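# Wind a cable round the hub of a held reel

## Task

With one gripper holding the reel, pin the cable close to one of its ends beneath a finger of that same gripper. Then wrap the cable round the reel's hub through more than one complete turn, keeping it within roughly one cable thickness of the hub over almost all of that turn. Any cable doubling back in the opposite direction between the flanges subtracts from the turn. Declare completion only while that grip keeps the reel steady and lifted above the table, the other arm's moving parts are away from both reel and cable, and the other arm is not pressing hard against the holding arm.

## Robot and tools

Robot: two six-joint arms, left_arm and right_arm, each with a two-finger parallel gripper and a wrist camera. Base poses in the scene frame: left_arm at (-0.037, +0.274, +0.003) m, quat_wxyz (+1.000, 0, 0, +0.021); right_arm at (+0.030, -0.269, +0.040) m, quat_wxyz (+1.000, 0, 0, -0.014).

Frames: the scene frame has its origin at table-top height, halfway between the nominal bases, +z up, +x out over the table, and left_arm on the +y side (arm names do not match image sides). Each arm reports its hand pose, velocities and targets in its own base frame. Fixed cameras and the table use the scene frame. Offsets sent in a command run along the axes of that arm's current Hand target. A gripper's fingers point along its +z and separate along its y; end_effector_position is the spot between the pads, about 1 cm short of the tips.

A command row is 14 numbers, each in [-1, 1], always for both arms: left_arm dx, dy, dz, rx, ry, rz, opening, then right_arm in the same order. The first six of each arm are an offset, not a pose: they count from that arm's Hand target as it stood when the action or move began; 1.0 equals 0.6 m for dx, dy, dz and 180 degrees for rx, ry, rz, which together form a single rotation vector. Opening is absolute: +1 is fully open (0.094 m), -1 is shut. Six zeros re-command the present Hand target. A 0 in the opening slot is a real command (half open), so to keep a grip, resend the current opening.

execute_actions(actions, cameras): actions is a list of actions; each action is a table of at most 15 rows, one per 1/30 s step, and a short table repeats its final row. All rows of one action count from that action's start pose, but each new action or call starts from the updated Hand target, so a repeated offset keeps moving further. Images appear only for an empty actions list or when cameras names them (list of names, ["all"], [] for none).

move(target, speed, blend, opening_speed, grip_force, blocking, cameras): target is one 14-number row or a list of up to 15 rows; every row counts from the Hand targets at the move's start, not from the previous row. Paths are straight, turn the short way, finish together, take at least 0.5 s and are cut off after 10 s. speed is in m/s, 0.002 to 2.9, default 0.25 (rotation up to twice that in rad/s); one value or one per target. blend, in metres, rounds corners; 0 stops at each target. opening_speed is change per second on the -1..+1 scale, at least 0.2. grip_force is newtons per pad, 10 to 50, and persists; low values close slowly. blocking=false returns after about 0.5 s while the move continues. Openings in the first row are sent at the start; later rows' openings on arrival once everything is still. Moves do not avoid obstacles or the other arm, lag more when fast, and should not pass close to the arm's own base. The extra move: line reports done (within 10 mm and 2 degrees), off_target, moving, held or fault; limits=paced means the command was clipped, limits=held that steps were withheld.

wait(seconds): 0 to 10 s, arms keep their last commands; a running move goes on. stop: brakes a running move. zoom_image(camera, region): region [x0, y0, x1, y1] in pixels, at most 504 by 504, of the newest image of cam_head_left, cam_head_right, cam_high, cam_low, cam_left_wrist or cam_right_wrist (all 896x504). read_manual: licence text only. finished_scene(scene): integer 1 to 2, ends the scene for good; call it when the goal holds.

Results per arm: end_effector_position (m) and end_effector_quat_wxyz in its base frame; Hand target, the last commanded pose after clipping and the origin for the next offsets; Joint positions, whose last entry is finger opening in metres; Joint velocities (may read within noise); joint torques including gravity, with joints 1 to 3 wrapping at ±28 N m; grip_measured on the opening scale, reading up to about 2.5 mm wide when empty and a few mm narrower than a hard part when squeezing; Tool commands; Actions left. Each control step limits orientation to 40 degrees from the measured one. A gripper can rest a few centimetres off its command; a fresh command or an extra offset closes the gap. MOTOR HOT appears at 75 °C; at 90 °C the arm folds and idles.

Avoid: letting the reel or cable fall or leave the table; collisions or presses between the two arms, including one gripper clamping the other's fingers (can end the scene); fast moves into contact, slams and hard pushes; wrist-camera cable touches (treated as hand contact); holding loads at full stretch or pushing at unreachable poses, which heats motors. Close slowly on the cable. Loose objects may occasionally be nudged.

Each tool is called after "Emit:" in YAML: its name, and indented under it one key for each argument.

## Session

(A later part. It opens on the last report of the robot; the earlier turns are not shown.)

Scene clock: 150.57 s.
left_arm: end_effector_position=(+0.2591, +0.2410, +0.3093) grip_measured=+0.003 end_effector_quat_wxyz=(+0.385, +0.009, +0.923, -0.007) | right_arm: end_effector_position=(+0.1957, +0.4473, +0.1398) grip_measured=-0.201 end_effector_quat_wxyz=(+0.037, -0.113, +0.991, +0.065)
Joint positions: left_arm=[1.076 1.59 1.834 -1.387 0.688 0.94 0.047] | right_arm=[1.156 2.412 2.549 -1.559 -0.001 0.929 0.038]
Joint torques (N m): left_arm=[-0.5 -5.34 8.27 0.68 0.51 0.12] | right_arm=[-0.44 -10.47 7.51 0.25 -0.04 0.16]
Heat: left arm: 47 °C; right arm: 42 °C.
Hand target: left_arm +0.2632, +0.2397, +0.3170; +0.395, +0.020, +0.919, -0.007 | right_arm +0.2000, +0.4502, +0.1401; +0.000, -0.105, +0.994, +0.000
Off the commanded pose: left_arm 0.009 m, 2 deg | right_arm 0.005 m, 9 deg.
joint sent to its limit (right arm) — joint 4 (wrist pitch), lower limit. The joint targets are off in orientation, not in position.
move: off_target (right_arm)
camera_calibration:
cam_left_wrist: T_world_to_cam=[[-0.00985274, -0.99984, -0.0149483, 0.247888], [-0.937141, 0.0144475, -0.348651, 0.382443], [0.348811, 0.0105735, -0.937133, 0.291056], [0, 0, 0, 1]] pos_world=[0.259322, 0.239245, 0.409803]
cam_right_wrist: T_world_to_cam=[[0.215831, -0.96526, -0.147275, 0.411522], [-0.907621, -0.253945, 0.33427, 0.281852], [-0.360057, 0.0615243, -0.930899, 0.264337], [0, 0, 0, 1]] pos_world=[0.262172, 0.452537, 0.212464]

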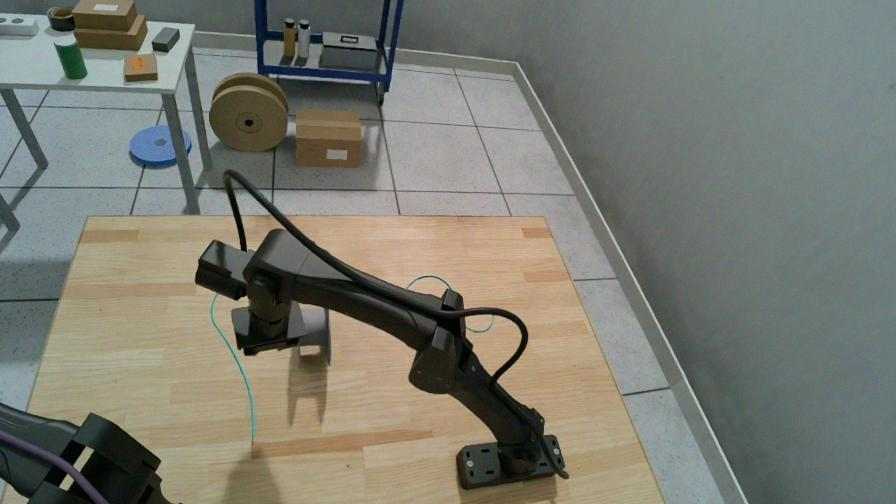

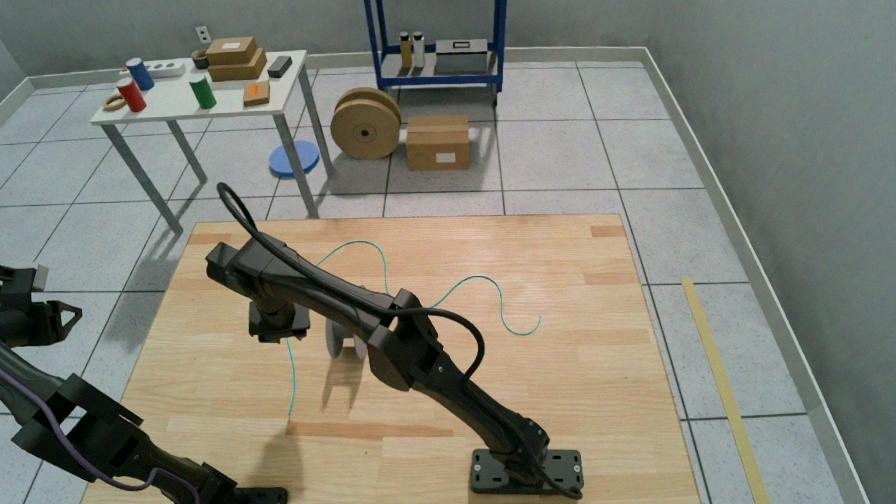

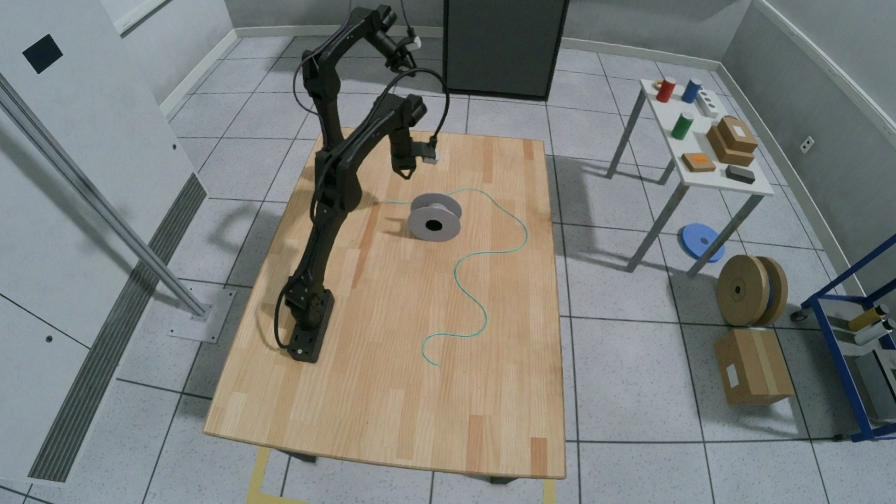

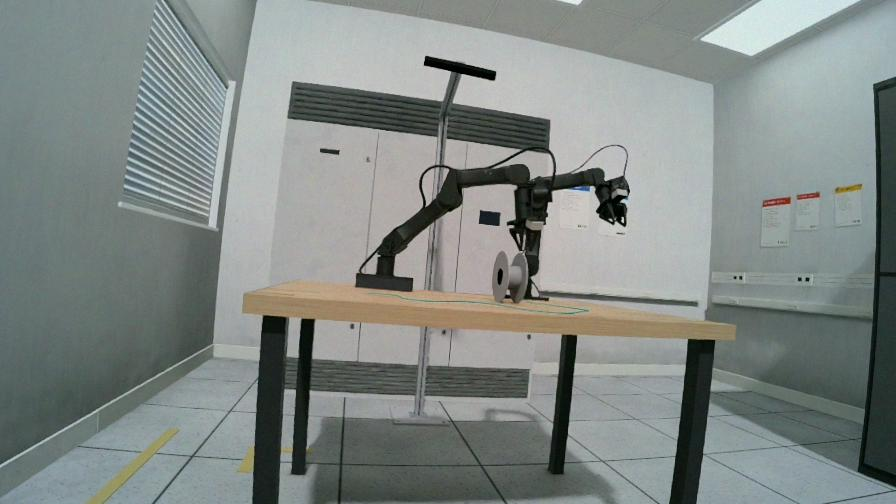

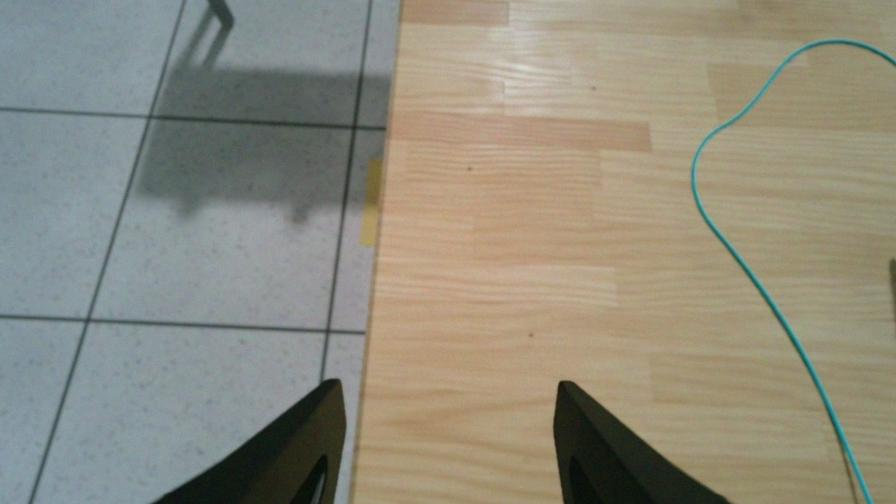

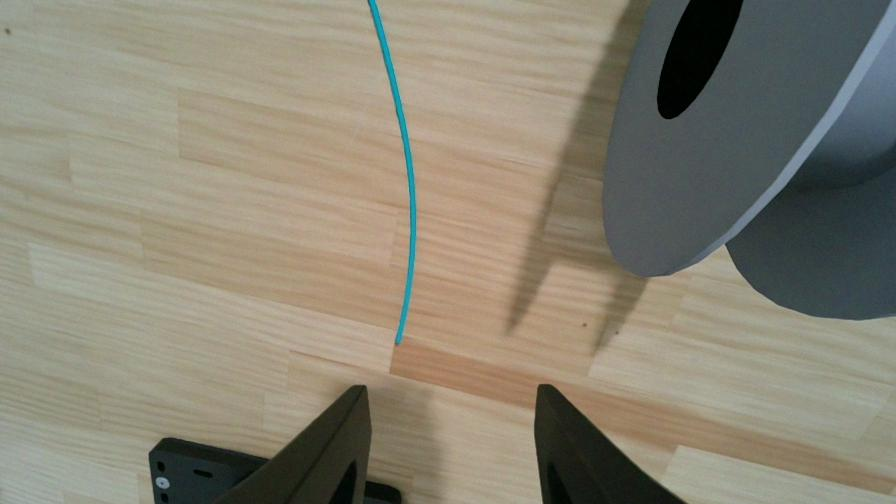

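Emit:
move:
  target: [0,0,0,0,0,0,0,0.0362,0.0862,0.1833,0,0,0.022,-0.3]
  speed: 0.2
  cameras: ["cam_right_wrist"]

Scene clock: 161.93 s.
left_arm: end_effector_position=(+0.2591, +0.2410, +0.3093) grip_measured=+0.003 end_effector_quat_wxyz=(+0.385, +0.009, +0.923, -0.007) | right_arm: end_effector_position=(+0.1662, +0.4951, +0.0314) grip_measured=-0.299 end_effector_quat_wxyz=(+0.010, -0.078, +0.997, +0.024)
Joint positions: left_arm=[1.076 1.59 1.834 -1.387 0.688 0.94 0.047] | right_arm=[1.245 2.775 2.809 -1.552 -0.001 1.089 0.033]
Joint torques (N m): left_arm=[-0.5 -5.34 8.27 0.68 0.51 0.12] | right_arm=[-0.1 -12.15 7.46 -0.04 -0.01 0.15]
Heat: left arm: 46 °C; right arm: 41 °C.
Hand target: left_arm +0.2632, +0.2397, +0.3170; +0.395, +0.020, +0.919, -0.007 | right_arm +0.1680, +0.4963, +0.0300; +0.000, -0.071, +0.997, +0.000
Off the commanded pose: left_arm 0.009 m, 2 deg | right_arm 0.002 m, 3 deg.
joint sent to its limit (right arm) — joint 4 (wrist pitch), lower limit. The joint targets are off in orientation, not in position.
move: off_target (right_arm)
camera_calibration:
cam_right_wrist: T_world_to_cam=[[0.141253, -0.987176, -0.0743737, 0.469062], [-0.903994, -0.159245, 0.396782, 0.253914], [-0.403537, 0.0111865, -0.914895, 0.181533], [0, 0, 0, 1]] pos_world=[0.236535, 0.50145, 0.100221]
Images, in order (width x height): cam_right_wrist 896x504.

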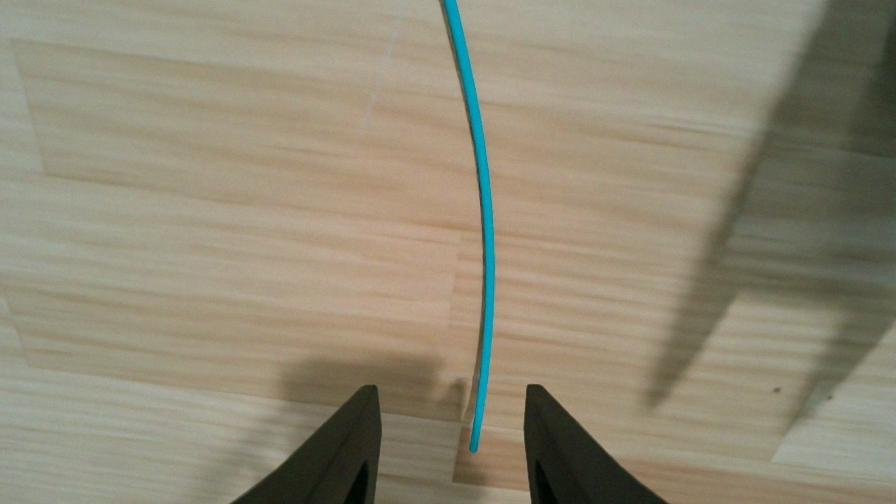

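Emit:
move:
  target: [0,0,0,0,0,0,0,0.0182,-0.01,0.1105,0,0,0,-0.3]
  speed: 0.08
  cameras: ["cam_right_wrist"]

Scene clock: 167.83 s.
left_arm: end_effector_position=(+0.2591, +0.2410, +0.3093) grip_measured=+0.003 end_effector_quat_wxyz=(+0.385, +0.009, +0.923, -0.007) | right_arm: end_effector_position=(+0.1586, +0.4797, -0.0308) grip_measured=-0.299 end_effector_quat_wxyz=(-0.008, -0.073, +0.997, -0.017)
Joint positions: left_arm=[1.076 1.59 1.834 -1.387 0.688 0.94 0.047] | right_arm=[1.248 2.736 2.483 -1.355 -0.003 1.102 0.033]
Joint torques (N m): left_arm=[-0.5 -5.34 8.28 0.68 0.52 0.12] | right_arm=[0.58 -13.67 3.48 0.64 0 0.15]
Heat: left arm: 47 °C; right arm: 41 °C.
Hand target: left_arm +0.2632, +0.2397, +0.3170; +0.395, +0.020, +0.919, -0.007 | right_arm +0.1580, +0.4888, -0.0362; +0.000, -0.071, +0.997, +0.000
Off the commanded pose: left_arm 0.009 m, 2 deg | right_arm 0.011 m, 2 deg.
move: off_target (right_arm)
camera_calibration:
cam_right_wrist: T_world_to_cam=[[0.131944, -0.991242, 0.00543488, 0.456144], [-0.892562, -0.11642, 0.435636, 0.248068], [-0.431188, -0.0623304, -0.900107, 0.161891], [0, 0, 0, 1]] pos_world=[0.231036, 0.491121, 0.0351722]
Images, in order (width x height): cam_right_wrist 896x504.

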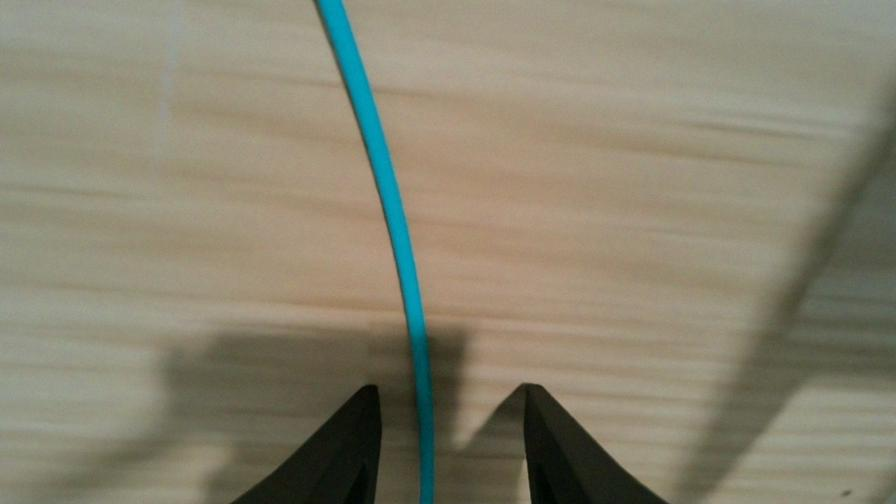

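Emit:
move:
  target:
    - [0,0,0,0,0,0,0,0,0.006,0,0,0,0,-0.3]
    - [0,0,0,0,0,0,0,0,0.006,0,0,0,0,-1]
    - [0,0,0,0,0,0,0,0,0,-0.3,0,0,0,-1]
  speed: [0.05,0.05,0.2]
  opening_speed: 0.8
  cameras: ["all"]

Scene clock: 173.43 s.
left_arm: end_effector_position=(+0.2591, +0.2410, +0.3093) grip_measured=+0.003 end_effector_quat_wxyz=(+0.385, +0.009, +0.923, -0.007) | right_arm: end_effector_position=(+0.1591, +0.4912, +0.1235) grip_measured=-0.953 end_effector_quat_wxyz=(+0.034, -0.073, +0.993, +0.090)
Joint positions: left_arm=[1.076 1.59 1.834 -1.387 0.688 0.94 0.047] | right_arm=[1.254 2.541 2.717 -1.554 -0.005 1.107 0.002]
Joint torques (N m): left_arm=[-0.49 -5.34 8.28 0.68 0.51 0.12] | right_arm=[0.17 -16.02 4.93 0.3 0 0.08]
Heat: left arm: 47 °C; right arm: 41 °C.
Hand target: left_arm +0.2632, +0.2397, +0.3170; +0.395, +0.020, +0.919, -0.007 | right_arm +0.1579, +0.4887, +0.1438; +0.000, -0.071, +0.997, +0.000
Off the commanded pose: left_arm 0.009 m, 2 deg | right_arm 0.020 m, 11 deg.
joint sent to its limit (right arm) — joint 4 (wrist pitch), lower limit. The joint targets are off in orientation, not in position.
move: off_target (right_arm); target 2's new opening was sent with right_arm's hand 0.014 m and 2 deg from that target
camera_calibration:
cam_left_wrist: T_world_to_cam=[[-0.00985274, -0.99984, -0.0149483, 0.247888], [-0.937141, 0.0144475, -0.348651, 0.382443], [0.348811, 0.0105735, -0.937133, 0.291056], [0, 0, 0, 1]] pos_world=[0.259322, 0.239245, 0.409803]
cam_right_wrist: T_world_to_cam=[[0.138915, -0.969836, -0.200304, 0.480481], [-0.919494, -0.201425, 0.337577, 0.240796], [-0.36774, 0.137284, -0.919739, 0.195903], [0, 0, 0, 1]] pos_world=[0.226706, 0.487596, 0.195134]

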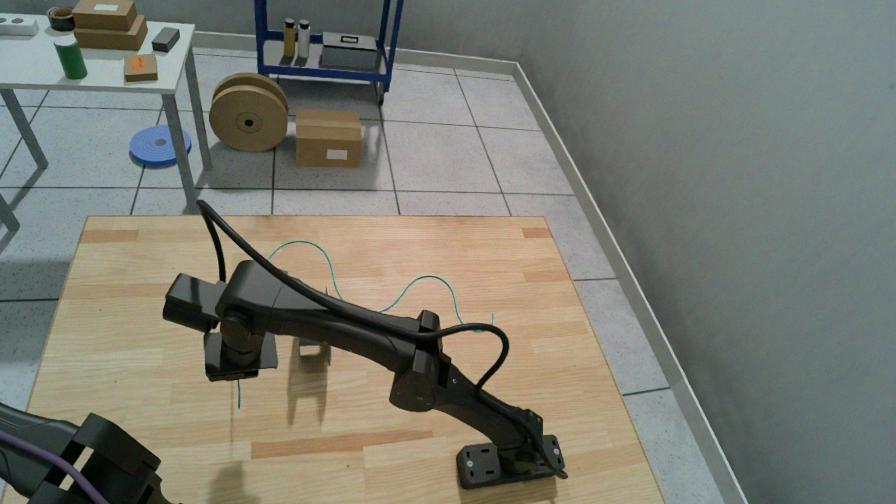

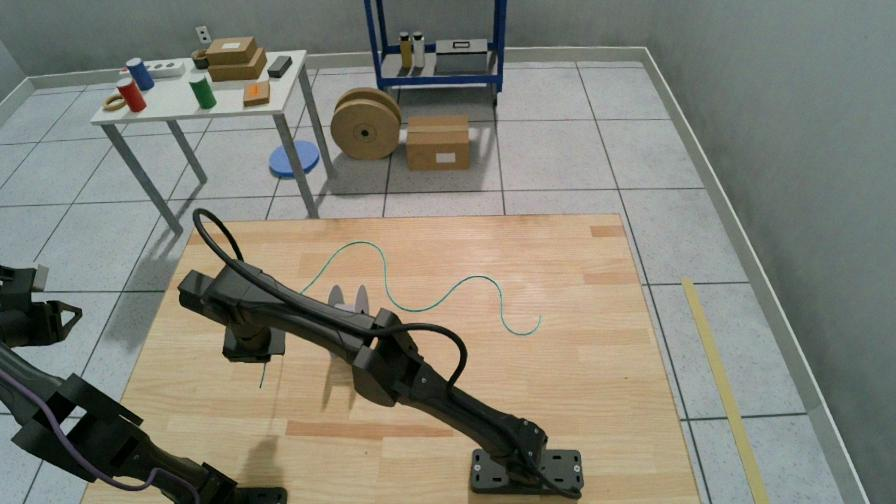

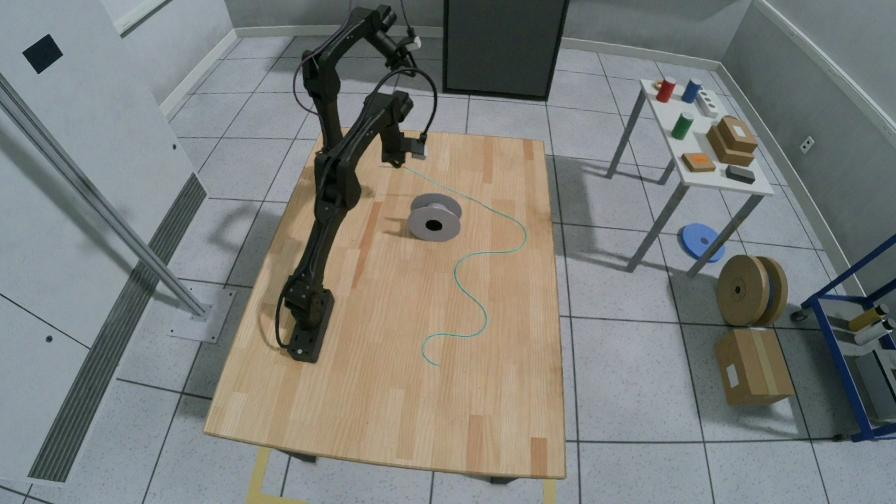

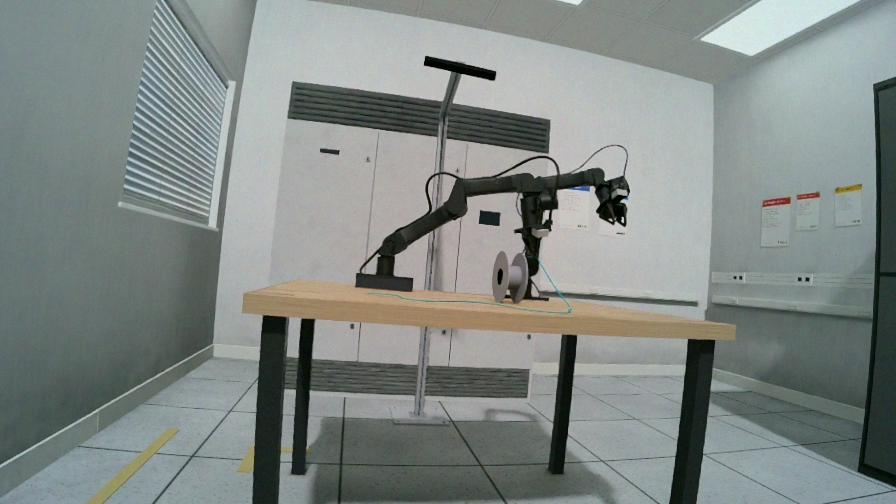

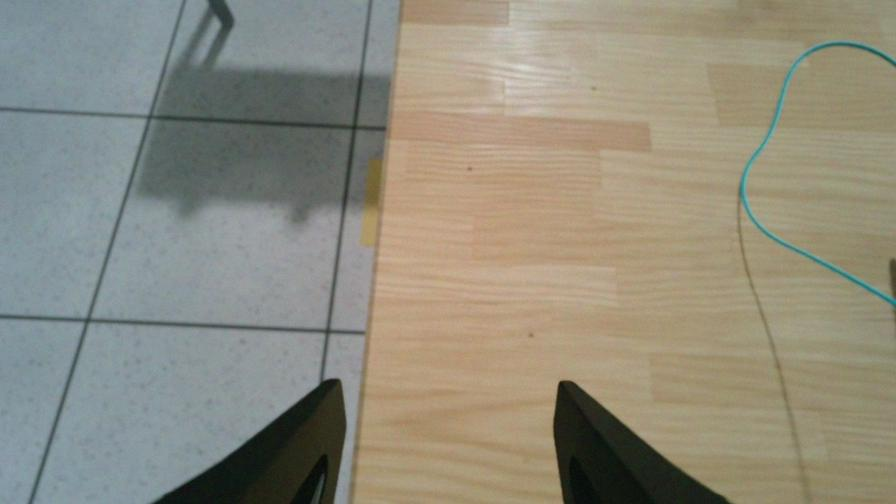

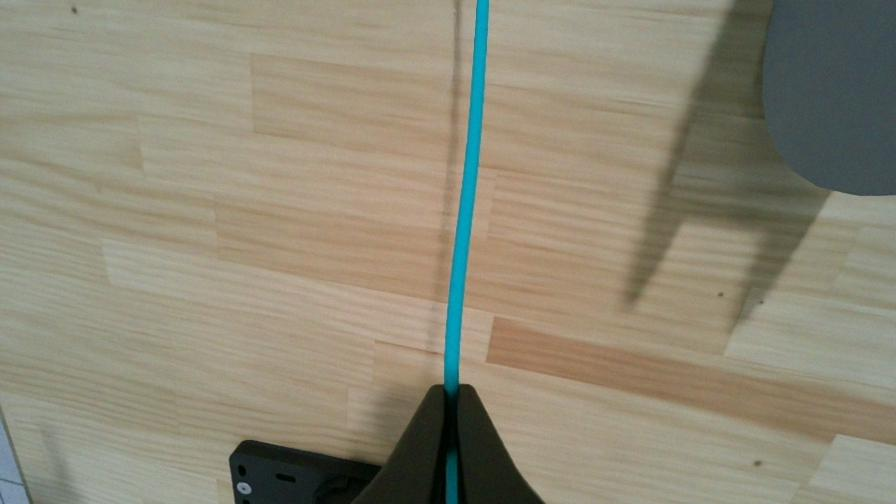

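Emit:
move:
  target: [0,0,0,0,0,0,0,-0.236,-0.205,-0.0937,-0.0669,0,0.0903,-1]
  speed: 0.2
  cameras: ["all"]

Scene clock: 201.77 s.
left_arm: end_effector_position=(+0.2591, +0.2410, +0.3093) grip_measured=+0.003 end_effector_quat_wxyz=(+0.385, +0.009, +0.923, -0.007) | right_arm: end_effector_position=(+0.3205, +0.3857, +0.1621) grip_measured=-0.953 end_effector_quat_wxyz=(+0.016, +0.087, +0.987, +0.132)
Joint positions: left_arm=[1.076 1.59 1.834 -1.387 0.688 0.94 0.047] | right_arm=[0.827 2.417 2.631 -1.555 -0.135 1.018 0.002]
Joint torques (N m): left_arm=[-0.49 -5.34 8.27 0.68 0.51 0.12] | right_arm=[0.5 -17.28 6.6 0.35 -0.18 -0.09]
Heat: left arm: 48 °C; right arm: 47 °C.
Hand target: left_arm +0.2632, +0.2397, +0.3170; +0.395, +0.020, +0.919, -0.007 | right_arm +0.3155, +0.3870, +0.1999; -0.007, +0.071, +0.992, +0.104
Off the commanded pose: left_arm 0.009 m, 2 deg | right_arm 0.038 m, 5 deg.
joint sent to its limit (right arm) — joint 4 (wrist pitch), lower limit. The joint targets are off in orientation, not in position.
move: off_target (right_arm)
camera_calibration:
cam_left_wrist: T_world_to_cam=[[-0.00985274, -0.99984, -0.0149483, 0.247888], [-0.937141, 0.0144475, -0.348651, 0.382443], [0.348811, 0.0105735, -0.937133, 0.291056], [0, 0, 0, 1]] pos_world=[0.259322, 0.239245, 0.409803]
cam_right_wrist: T_world_to_cam=[[-0.179895, -0.940265, -0.289032, 0.468611], [-0.91624, 0.0532388, 0.397077, 0.245978], [-0.35797, 0.336255, -0.871086, 0.217465], [0, 0, 0, 1]] pos_world=[0.387521, 0.354399, 0.227202]

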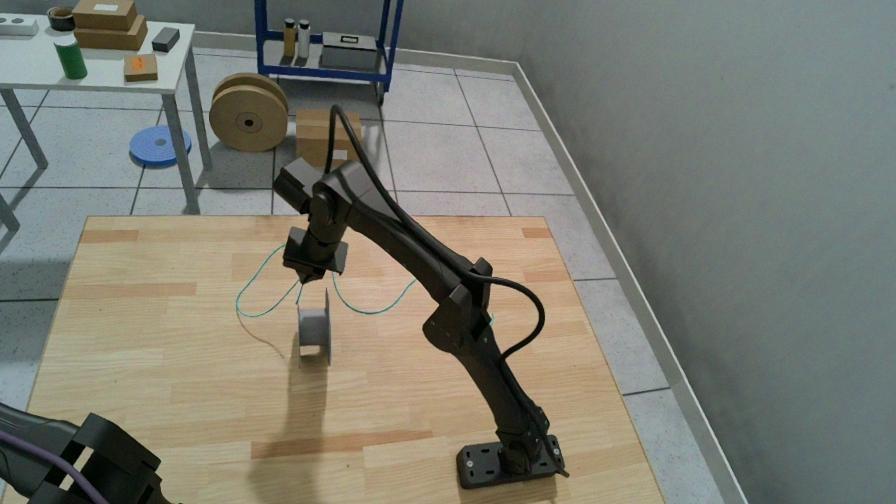

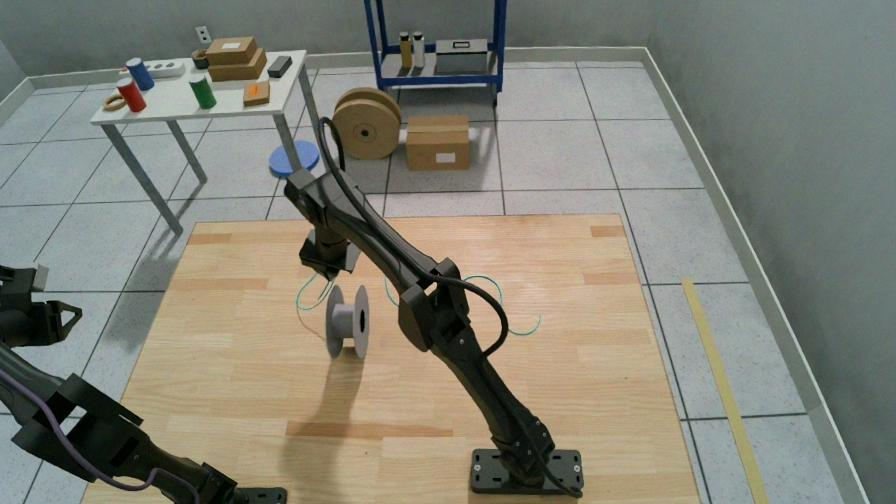

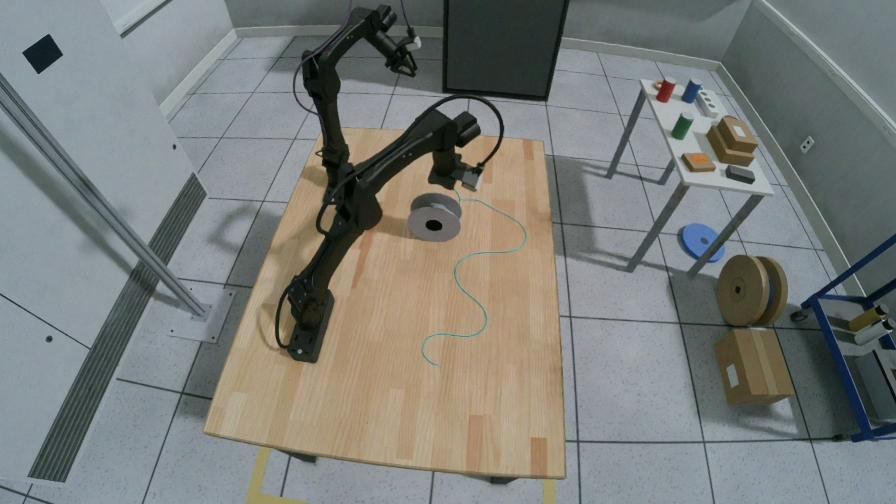

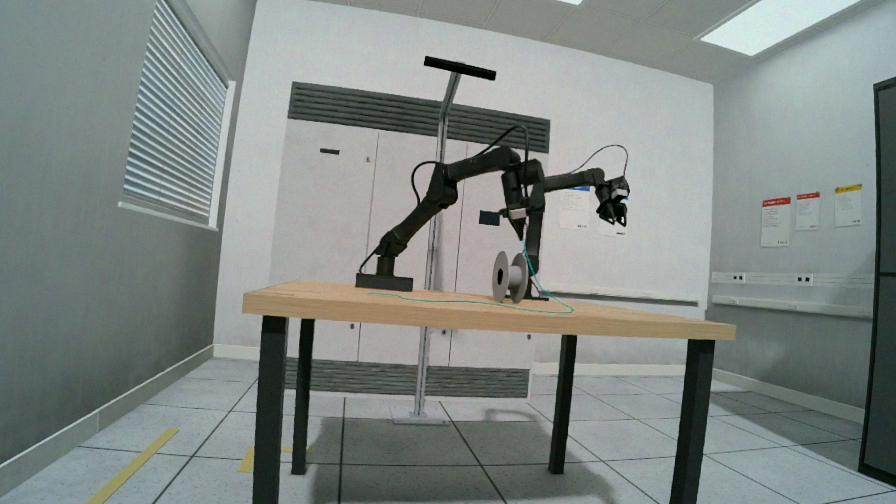

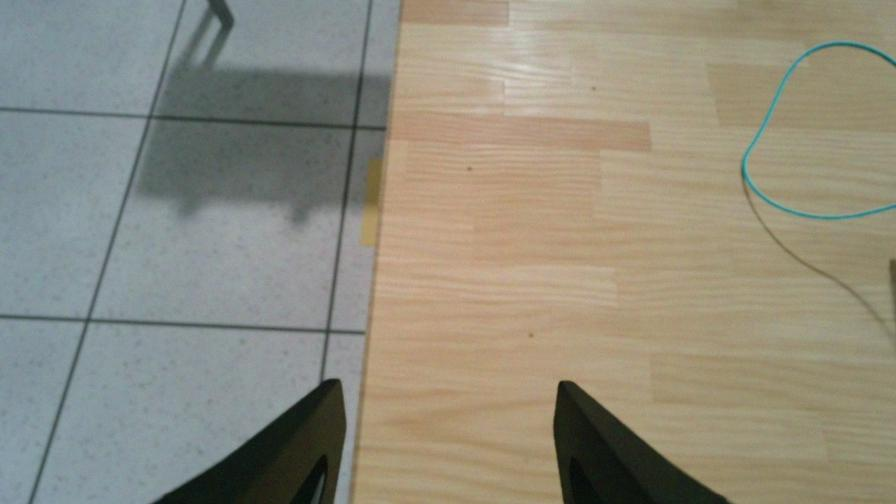

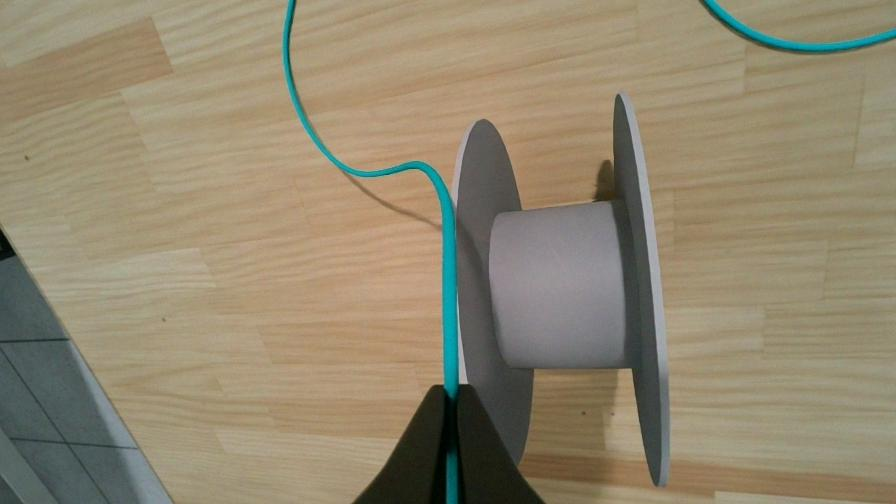

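Emit:
move:
  target: [0,0,0,0,0,0,0,0,-0.0292,0.1438,-0.002,-0.0137,0.0652,-1]
  speed: 0.1
  cameras: ["cam_right_wrist","cam_head_right","cam_low","cam_high","cam_head_left"]

Scene clock: 216.97 s.
left_arm: end_effector_position=(+0.2591, +0.2410, +0.3093) grip_measured=+0.003 end_effector_quat_wxyz=(+0.385, +0.009, +0.923, -0.007) | right_arm: end_effector_position=(+0.3107, +0.3844, +0.0910) grip_measured=-0.953 end_effector_quat_wxyz=(-0.019, +0.174, +0.981, +0.084)
Joint positions: left_arm=[1.076 1.59 1.834 -1.387 0.688 0.94 0.047] | right_arm=[0.845 2.396 2.318 -1.368 -0.12 1.205 0.002]
Joint torques (N m): left_arm=[-0.5 -5.34 8.27 0.68 0.51 0.12] | right_arm=[0.65 -15.88 5.23 0.44 0.1 0.11]
Heat: left arm: 48 °C; right arm: 46 °C.
Hand target: left_arm +0.2632, +0.2397, +0.3170; +0.395, +0.020, +0.919, -0.007 | right_arm +0.3131, +0.3880, +0.1120; +0.004, +0.174, +0.979, +0.105
Off the commanded pose: left_arm 0.009 m, 2 deg | right_arm 0.021 m, 3 deg.
move: off_target (right_arm)
camera_calibration:
cam_right_wrist: T_world_to_cam=[[-0.358657, -0.915099, -0.18428, 0.481493], [-0.848543, 0.237338, 0.472911, 0.166653], [-0.389024, 0.325982, -0.861624, 0.165228], [0, 0, 0, 1]] pos_world=[0.378381, 0.3472, 0.152282]
Images, in order (width x height): cam_head_left 896x504, cam_head_right 896x504, cam_high 896x504, cam_low 896x504, cam_right_wrist 896x504.

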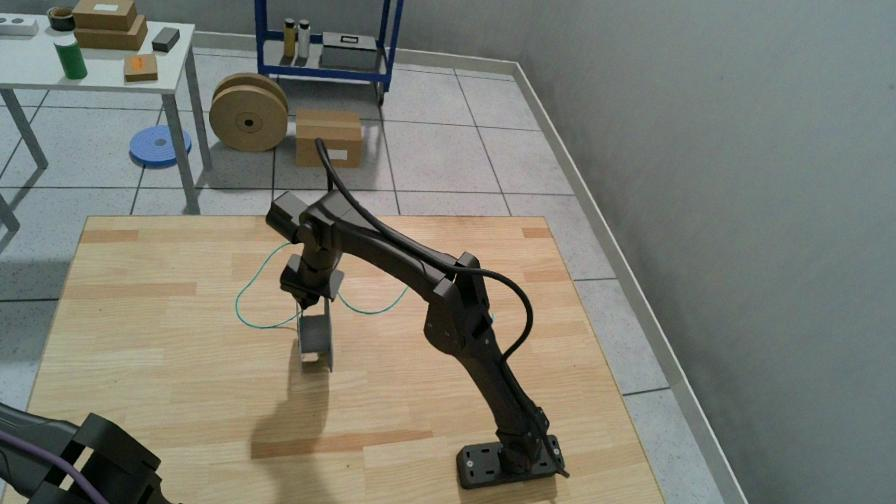

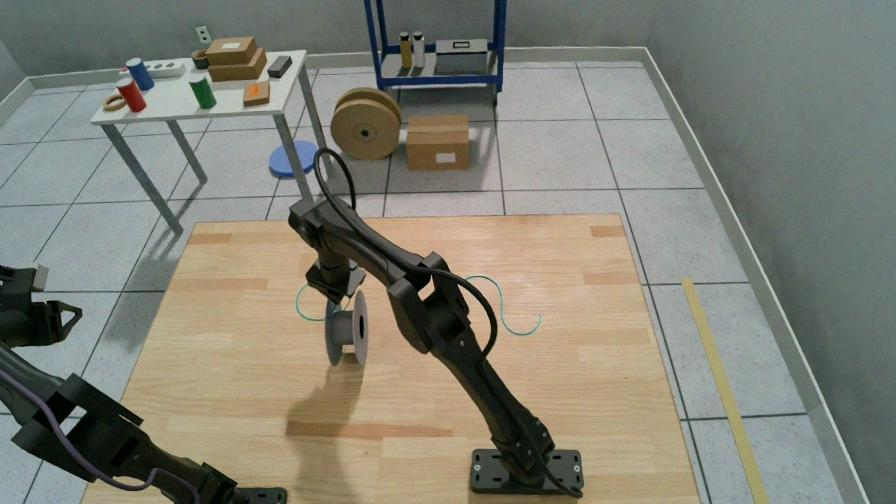

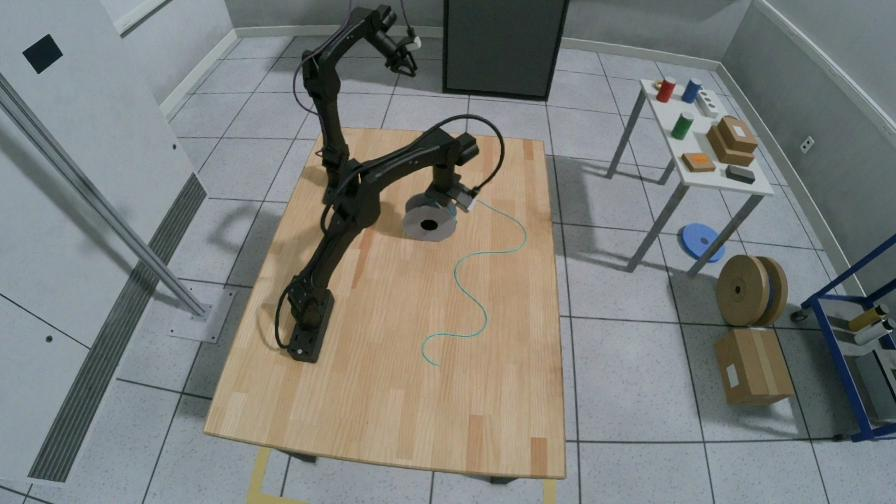

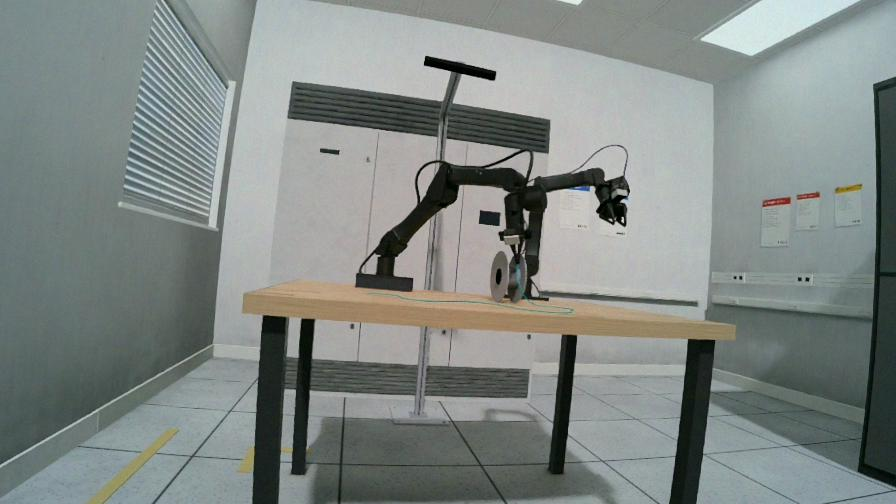

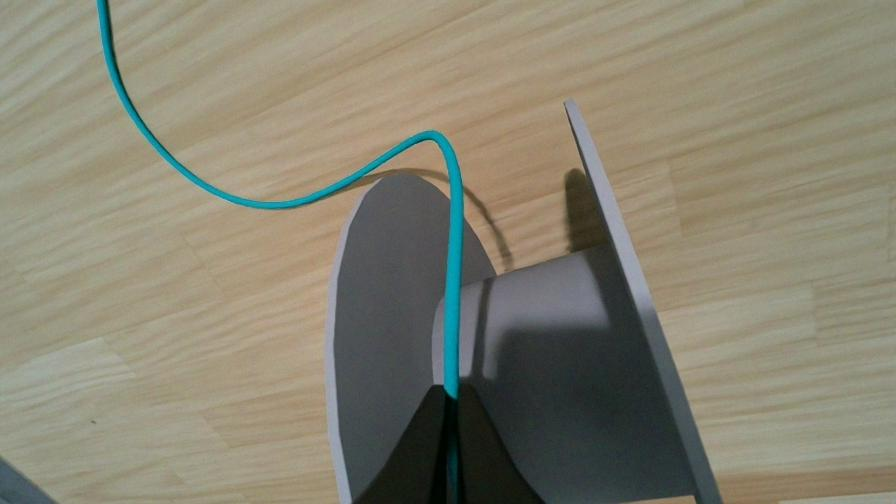

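Emit:
move:
  target:
    - [0,0,0,0,0,0,0,0,0,0,0,0,0,-0.91]
    - [0,0,0,0,0,0,0,-0.13,0.0278,0.002,0,0,0,-0.91]
    - [0,0,0,0,0,0,0,-0.13,0.0278,0.002,0,0,0,-1]
  speed: 0.06
  opening_speed: 0.5
  cameras: ["cam_right_wrist","cam_head_right","cam_low","cam_high","cam_head_left"]

Scene clock: 251.70 s.
left_arm: end_effector_position=(+0.2591, +0.2410, +0.3093) grip_measured=+0.003 end_effector_quat_wxyz=(+0.385, +0.009, +0.923, -0.007) | right_arm: end_effector_position=(+0.3857, +0.3724, +0.1161) grip_measured=-0.953 end_effector_quat_wxyz=(+0.024, +0.180, +0.975, +0.131)
Joint positions: left_arm=[1.076 1.59 1.834 -1.387 0.688 0.94 0.047] | right_arm=[0.725 2.628 2.838 -1.543 -0.122 1.106 0.002]
Joint torques (N m): left_arm=[-0.49 -5.35 8.28 0.68 0.51 0.12] | right_arm=[-0.27 -10.81 7.31 0.61 -0.15 -0.11]
Heat: left arm: 48 °C; right arm: 52 °C.
Hand target: left_arm +0.2632, +0.2397, +0.3170; +0.395, +0.020, +0.919, -0.007 | right_arm +0.3921, +0.3770, +0.1120; +0.004, +0.174, +0.979, +0.105
Off the commanded pose: left_arm 0.009 m, 2 deg | right_arm 0.009 m, 4 deg.
elbow stopped short (right arm): the move would have taken joint 3 (elbow) straighter than the controller allows.
move: off_target (right_arm); target 3's new opening was sent with right_arm's hand 0.009 m and 4 deg from that target
camera_calibration:
cam_right_wrist: T_world_to_cam=[[-0.355859, -0.888397, -0.290027, 0.5033], [-0.88708, 0.223468, 0.40392, 0.249291], [-0.29403, 0.401015, -0.867602, 0.15608], [0, 0, 0, 1]] pos_world=[0.446138, 0.328831, 0.180692]
Images, in order (width x height): cam_head_left 896x504, cam_head_right 896x504, cam_high 896x504, cam_low 896x504, cam_right_wrist 896x504.

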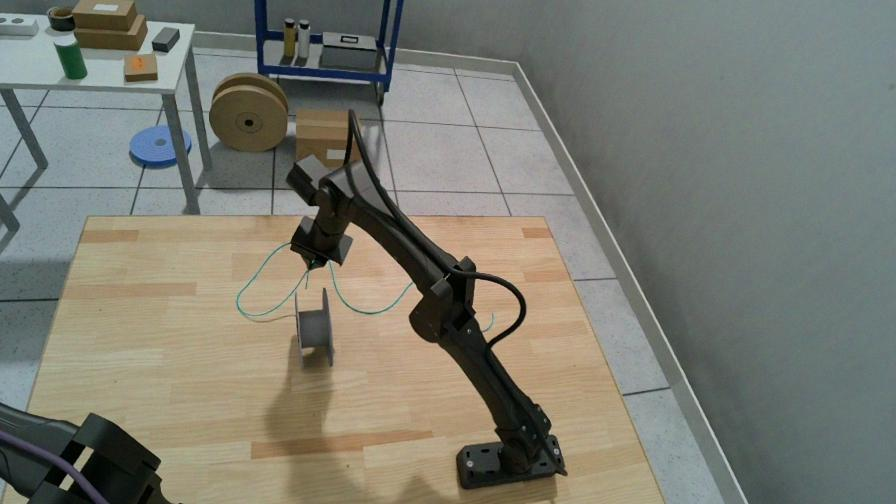

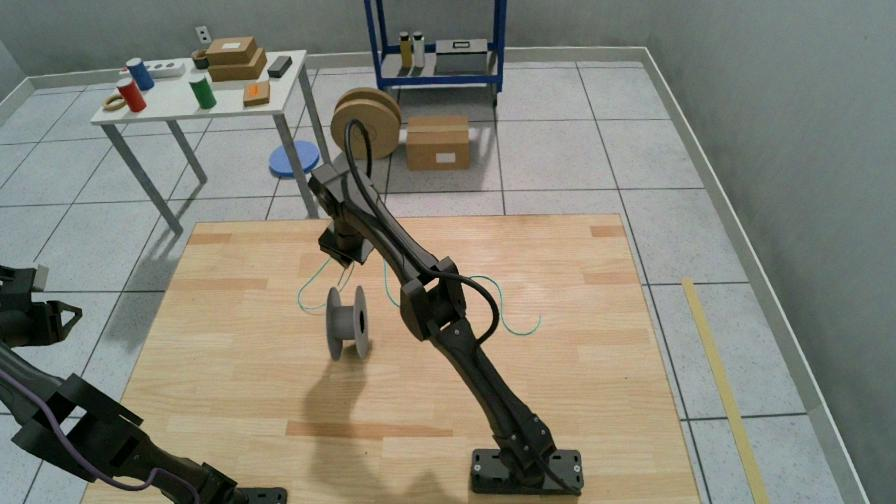

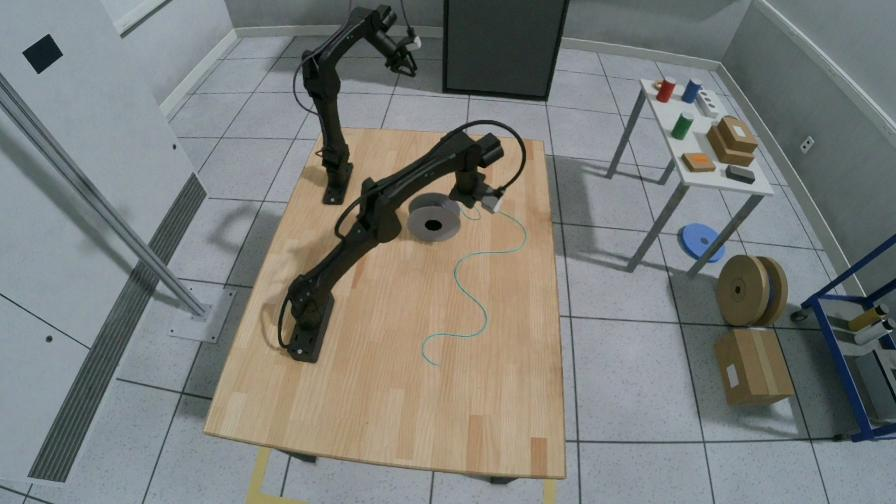

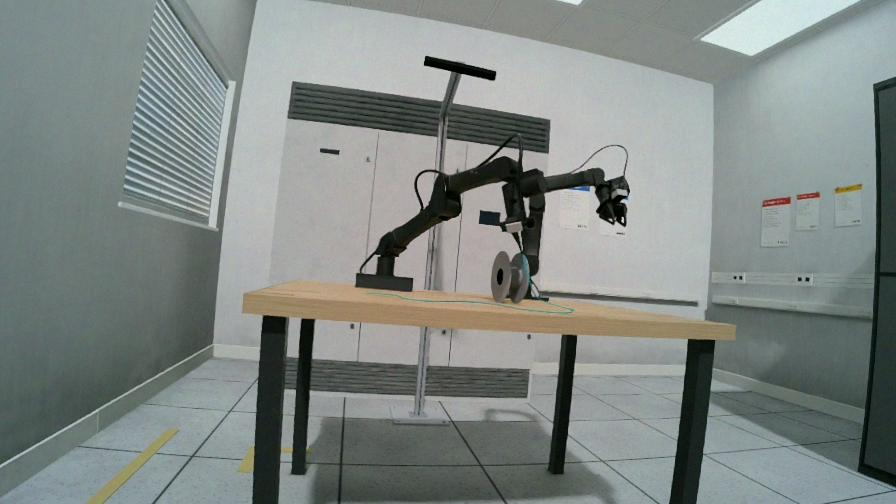

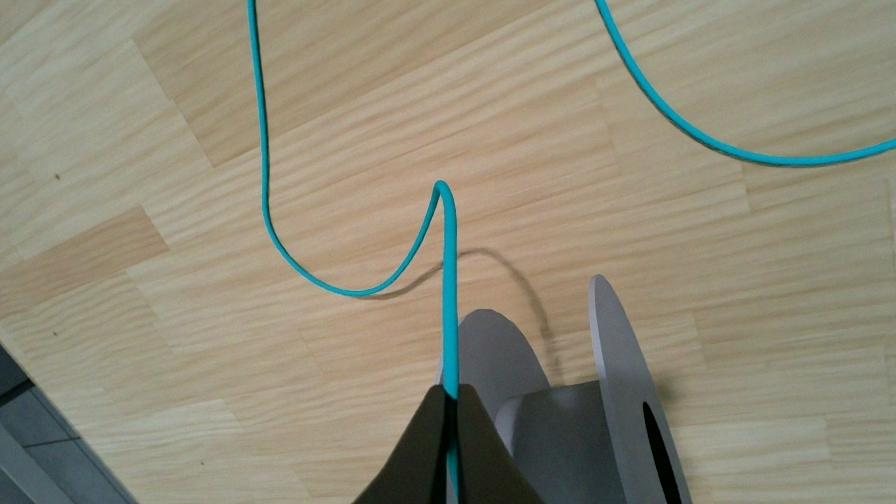

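Emit:
move:
  target:
    - [0,0,0,0,0,0,0,0.003,0.021,-0.098,0,0,0,-1]
    - [0,0,0,0,0,0,0,-0.0225,-0.1905,-0.143,0.0673,0.0026,-0.1116,-1]
    - [0,0,0,0,0,0,0,-0.029,-0.2627,0.186,0.0673,0.0026,-0.1116,-1]
  speed: [0.15,0.2,0.12]
  cameras: ["cam_right_wrist","cam_head_right"]

Scene clock: 267.80 s.
left_arm: end_effector_position=(+0.2591, +0.2410, +0.3093) grip_measured=+0.003 end_effector_quat_wxyz=(+0.385, +0.009, +0.923, -0.007) | right_arm: end_effector_position=(+0.3546, +0.2510, -0.0241) grip_measured=-0.953 end_effector_quat_wxyz=(-0.008, +0.003, +1.000, +0.006)
Joint positions: left_arm=[1.076 1.59 1.834 -1.387 0.688 0.94 0.047] | right_arm=[0.606 2.316 1.726 -0.987 -0.019 0.612 0.002]
Joint torques (N m): left_arm=[-0.49 -5.34 8.27 0.68 0.51 0.12] | right_arm=[-0.25 -9.84 5.41 0.19 0.15 -0.1]
Heat: left arm: 48 °C; right arm: 48 °C.
Hand target: left_arm +0.2632, +0.2397, +0.3170; +0.395, +0.020, +0.919, -0.007 | right_arm +0.3597, +0.2492, -0.0302; +0.000, +0.000, +1.000, +0.000
Off the commanded pose: left_arm 0.009 m, 2 deg | right_arm 0.008 m, 1 deg.
elbow stopped short (right arm): the move would have taken joint 3 (elbow) straighter than the controller allows.
move: done
camera_calibration:
cam_right_wrist: T_world_to_cam=[[-0.0213871, -0.99901, -0.0390174, 0.25884], [-0.90158, 0.00240544, 0.432605, 0.366768], [-0.432083, 0.0444295, -0.900739, 0.211655], [0, 0, 0, 1]] pos_world=[0.427659, 0.248297, 0.0420799]
Images, in order (width x height): cam_head_right 896x504, cam_right_wrist 896x504.

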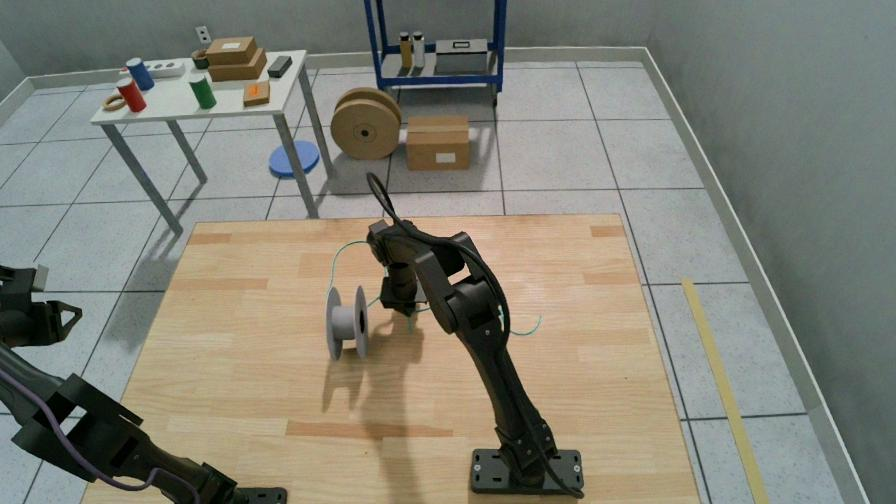

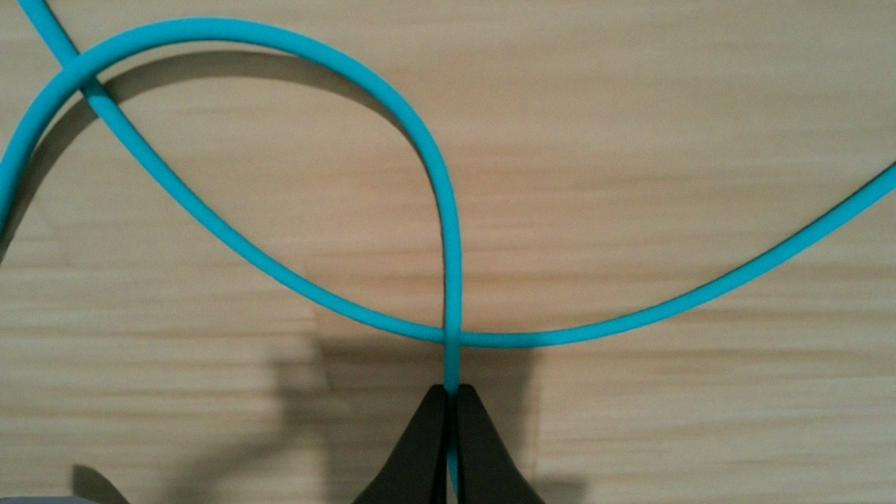

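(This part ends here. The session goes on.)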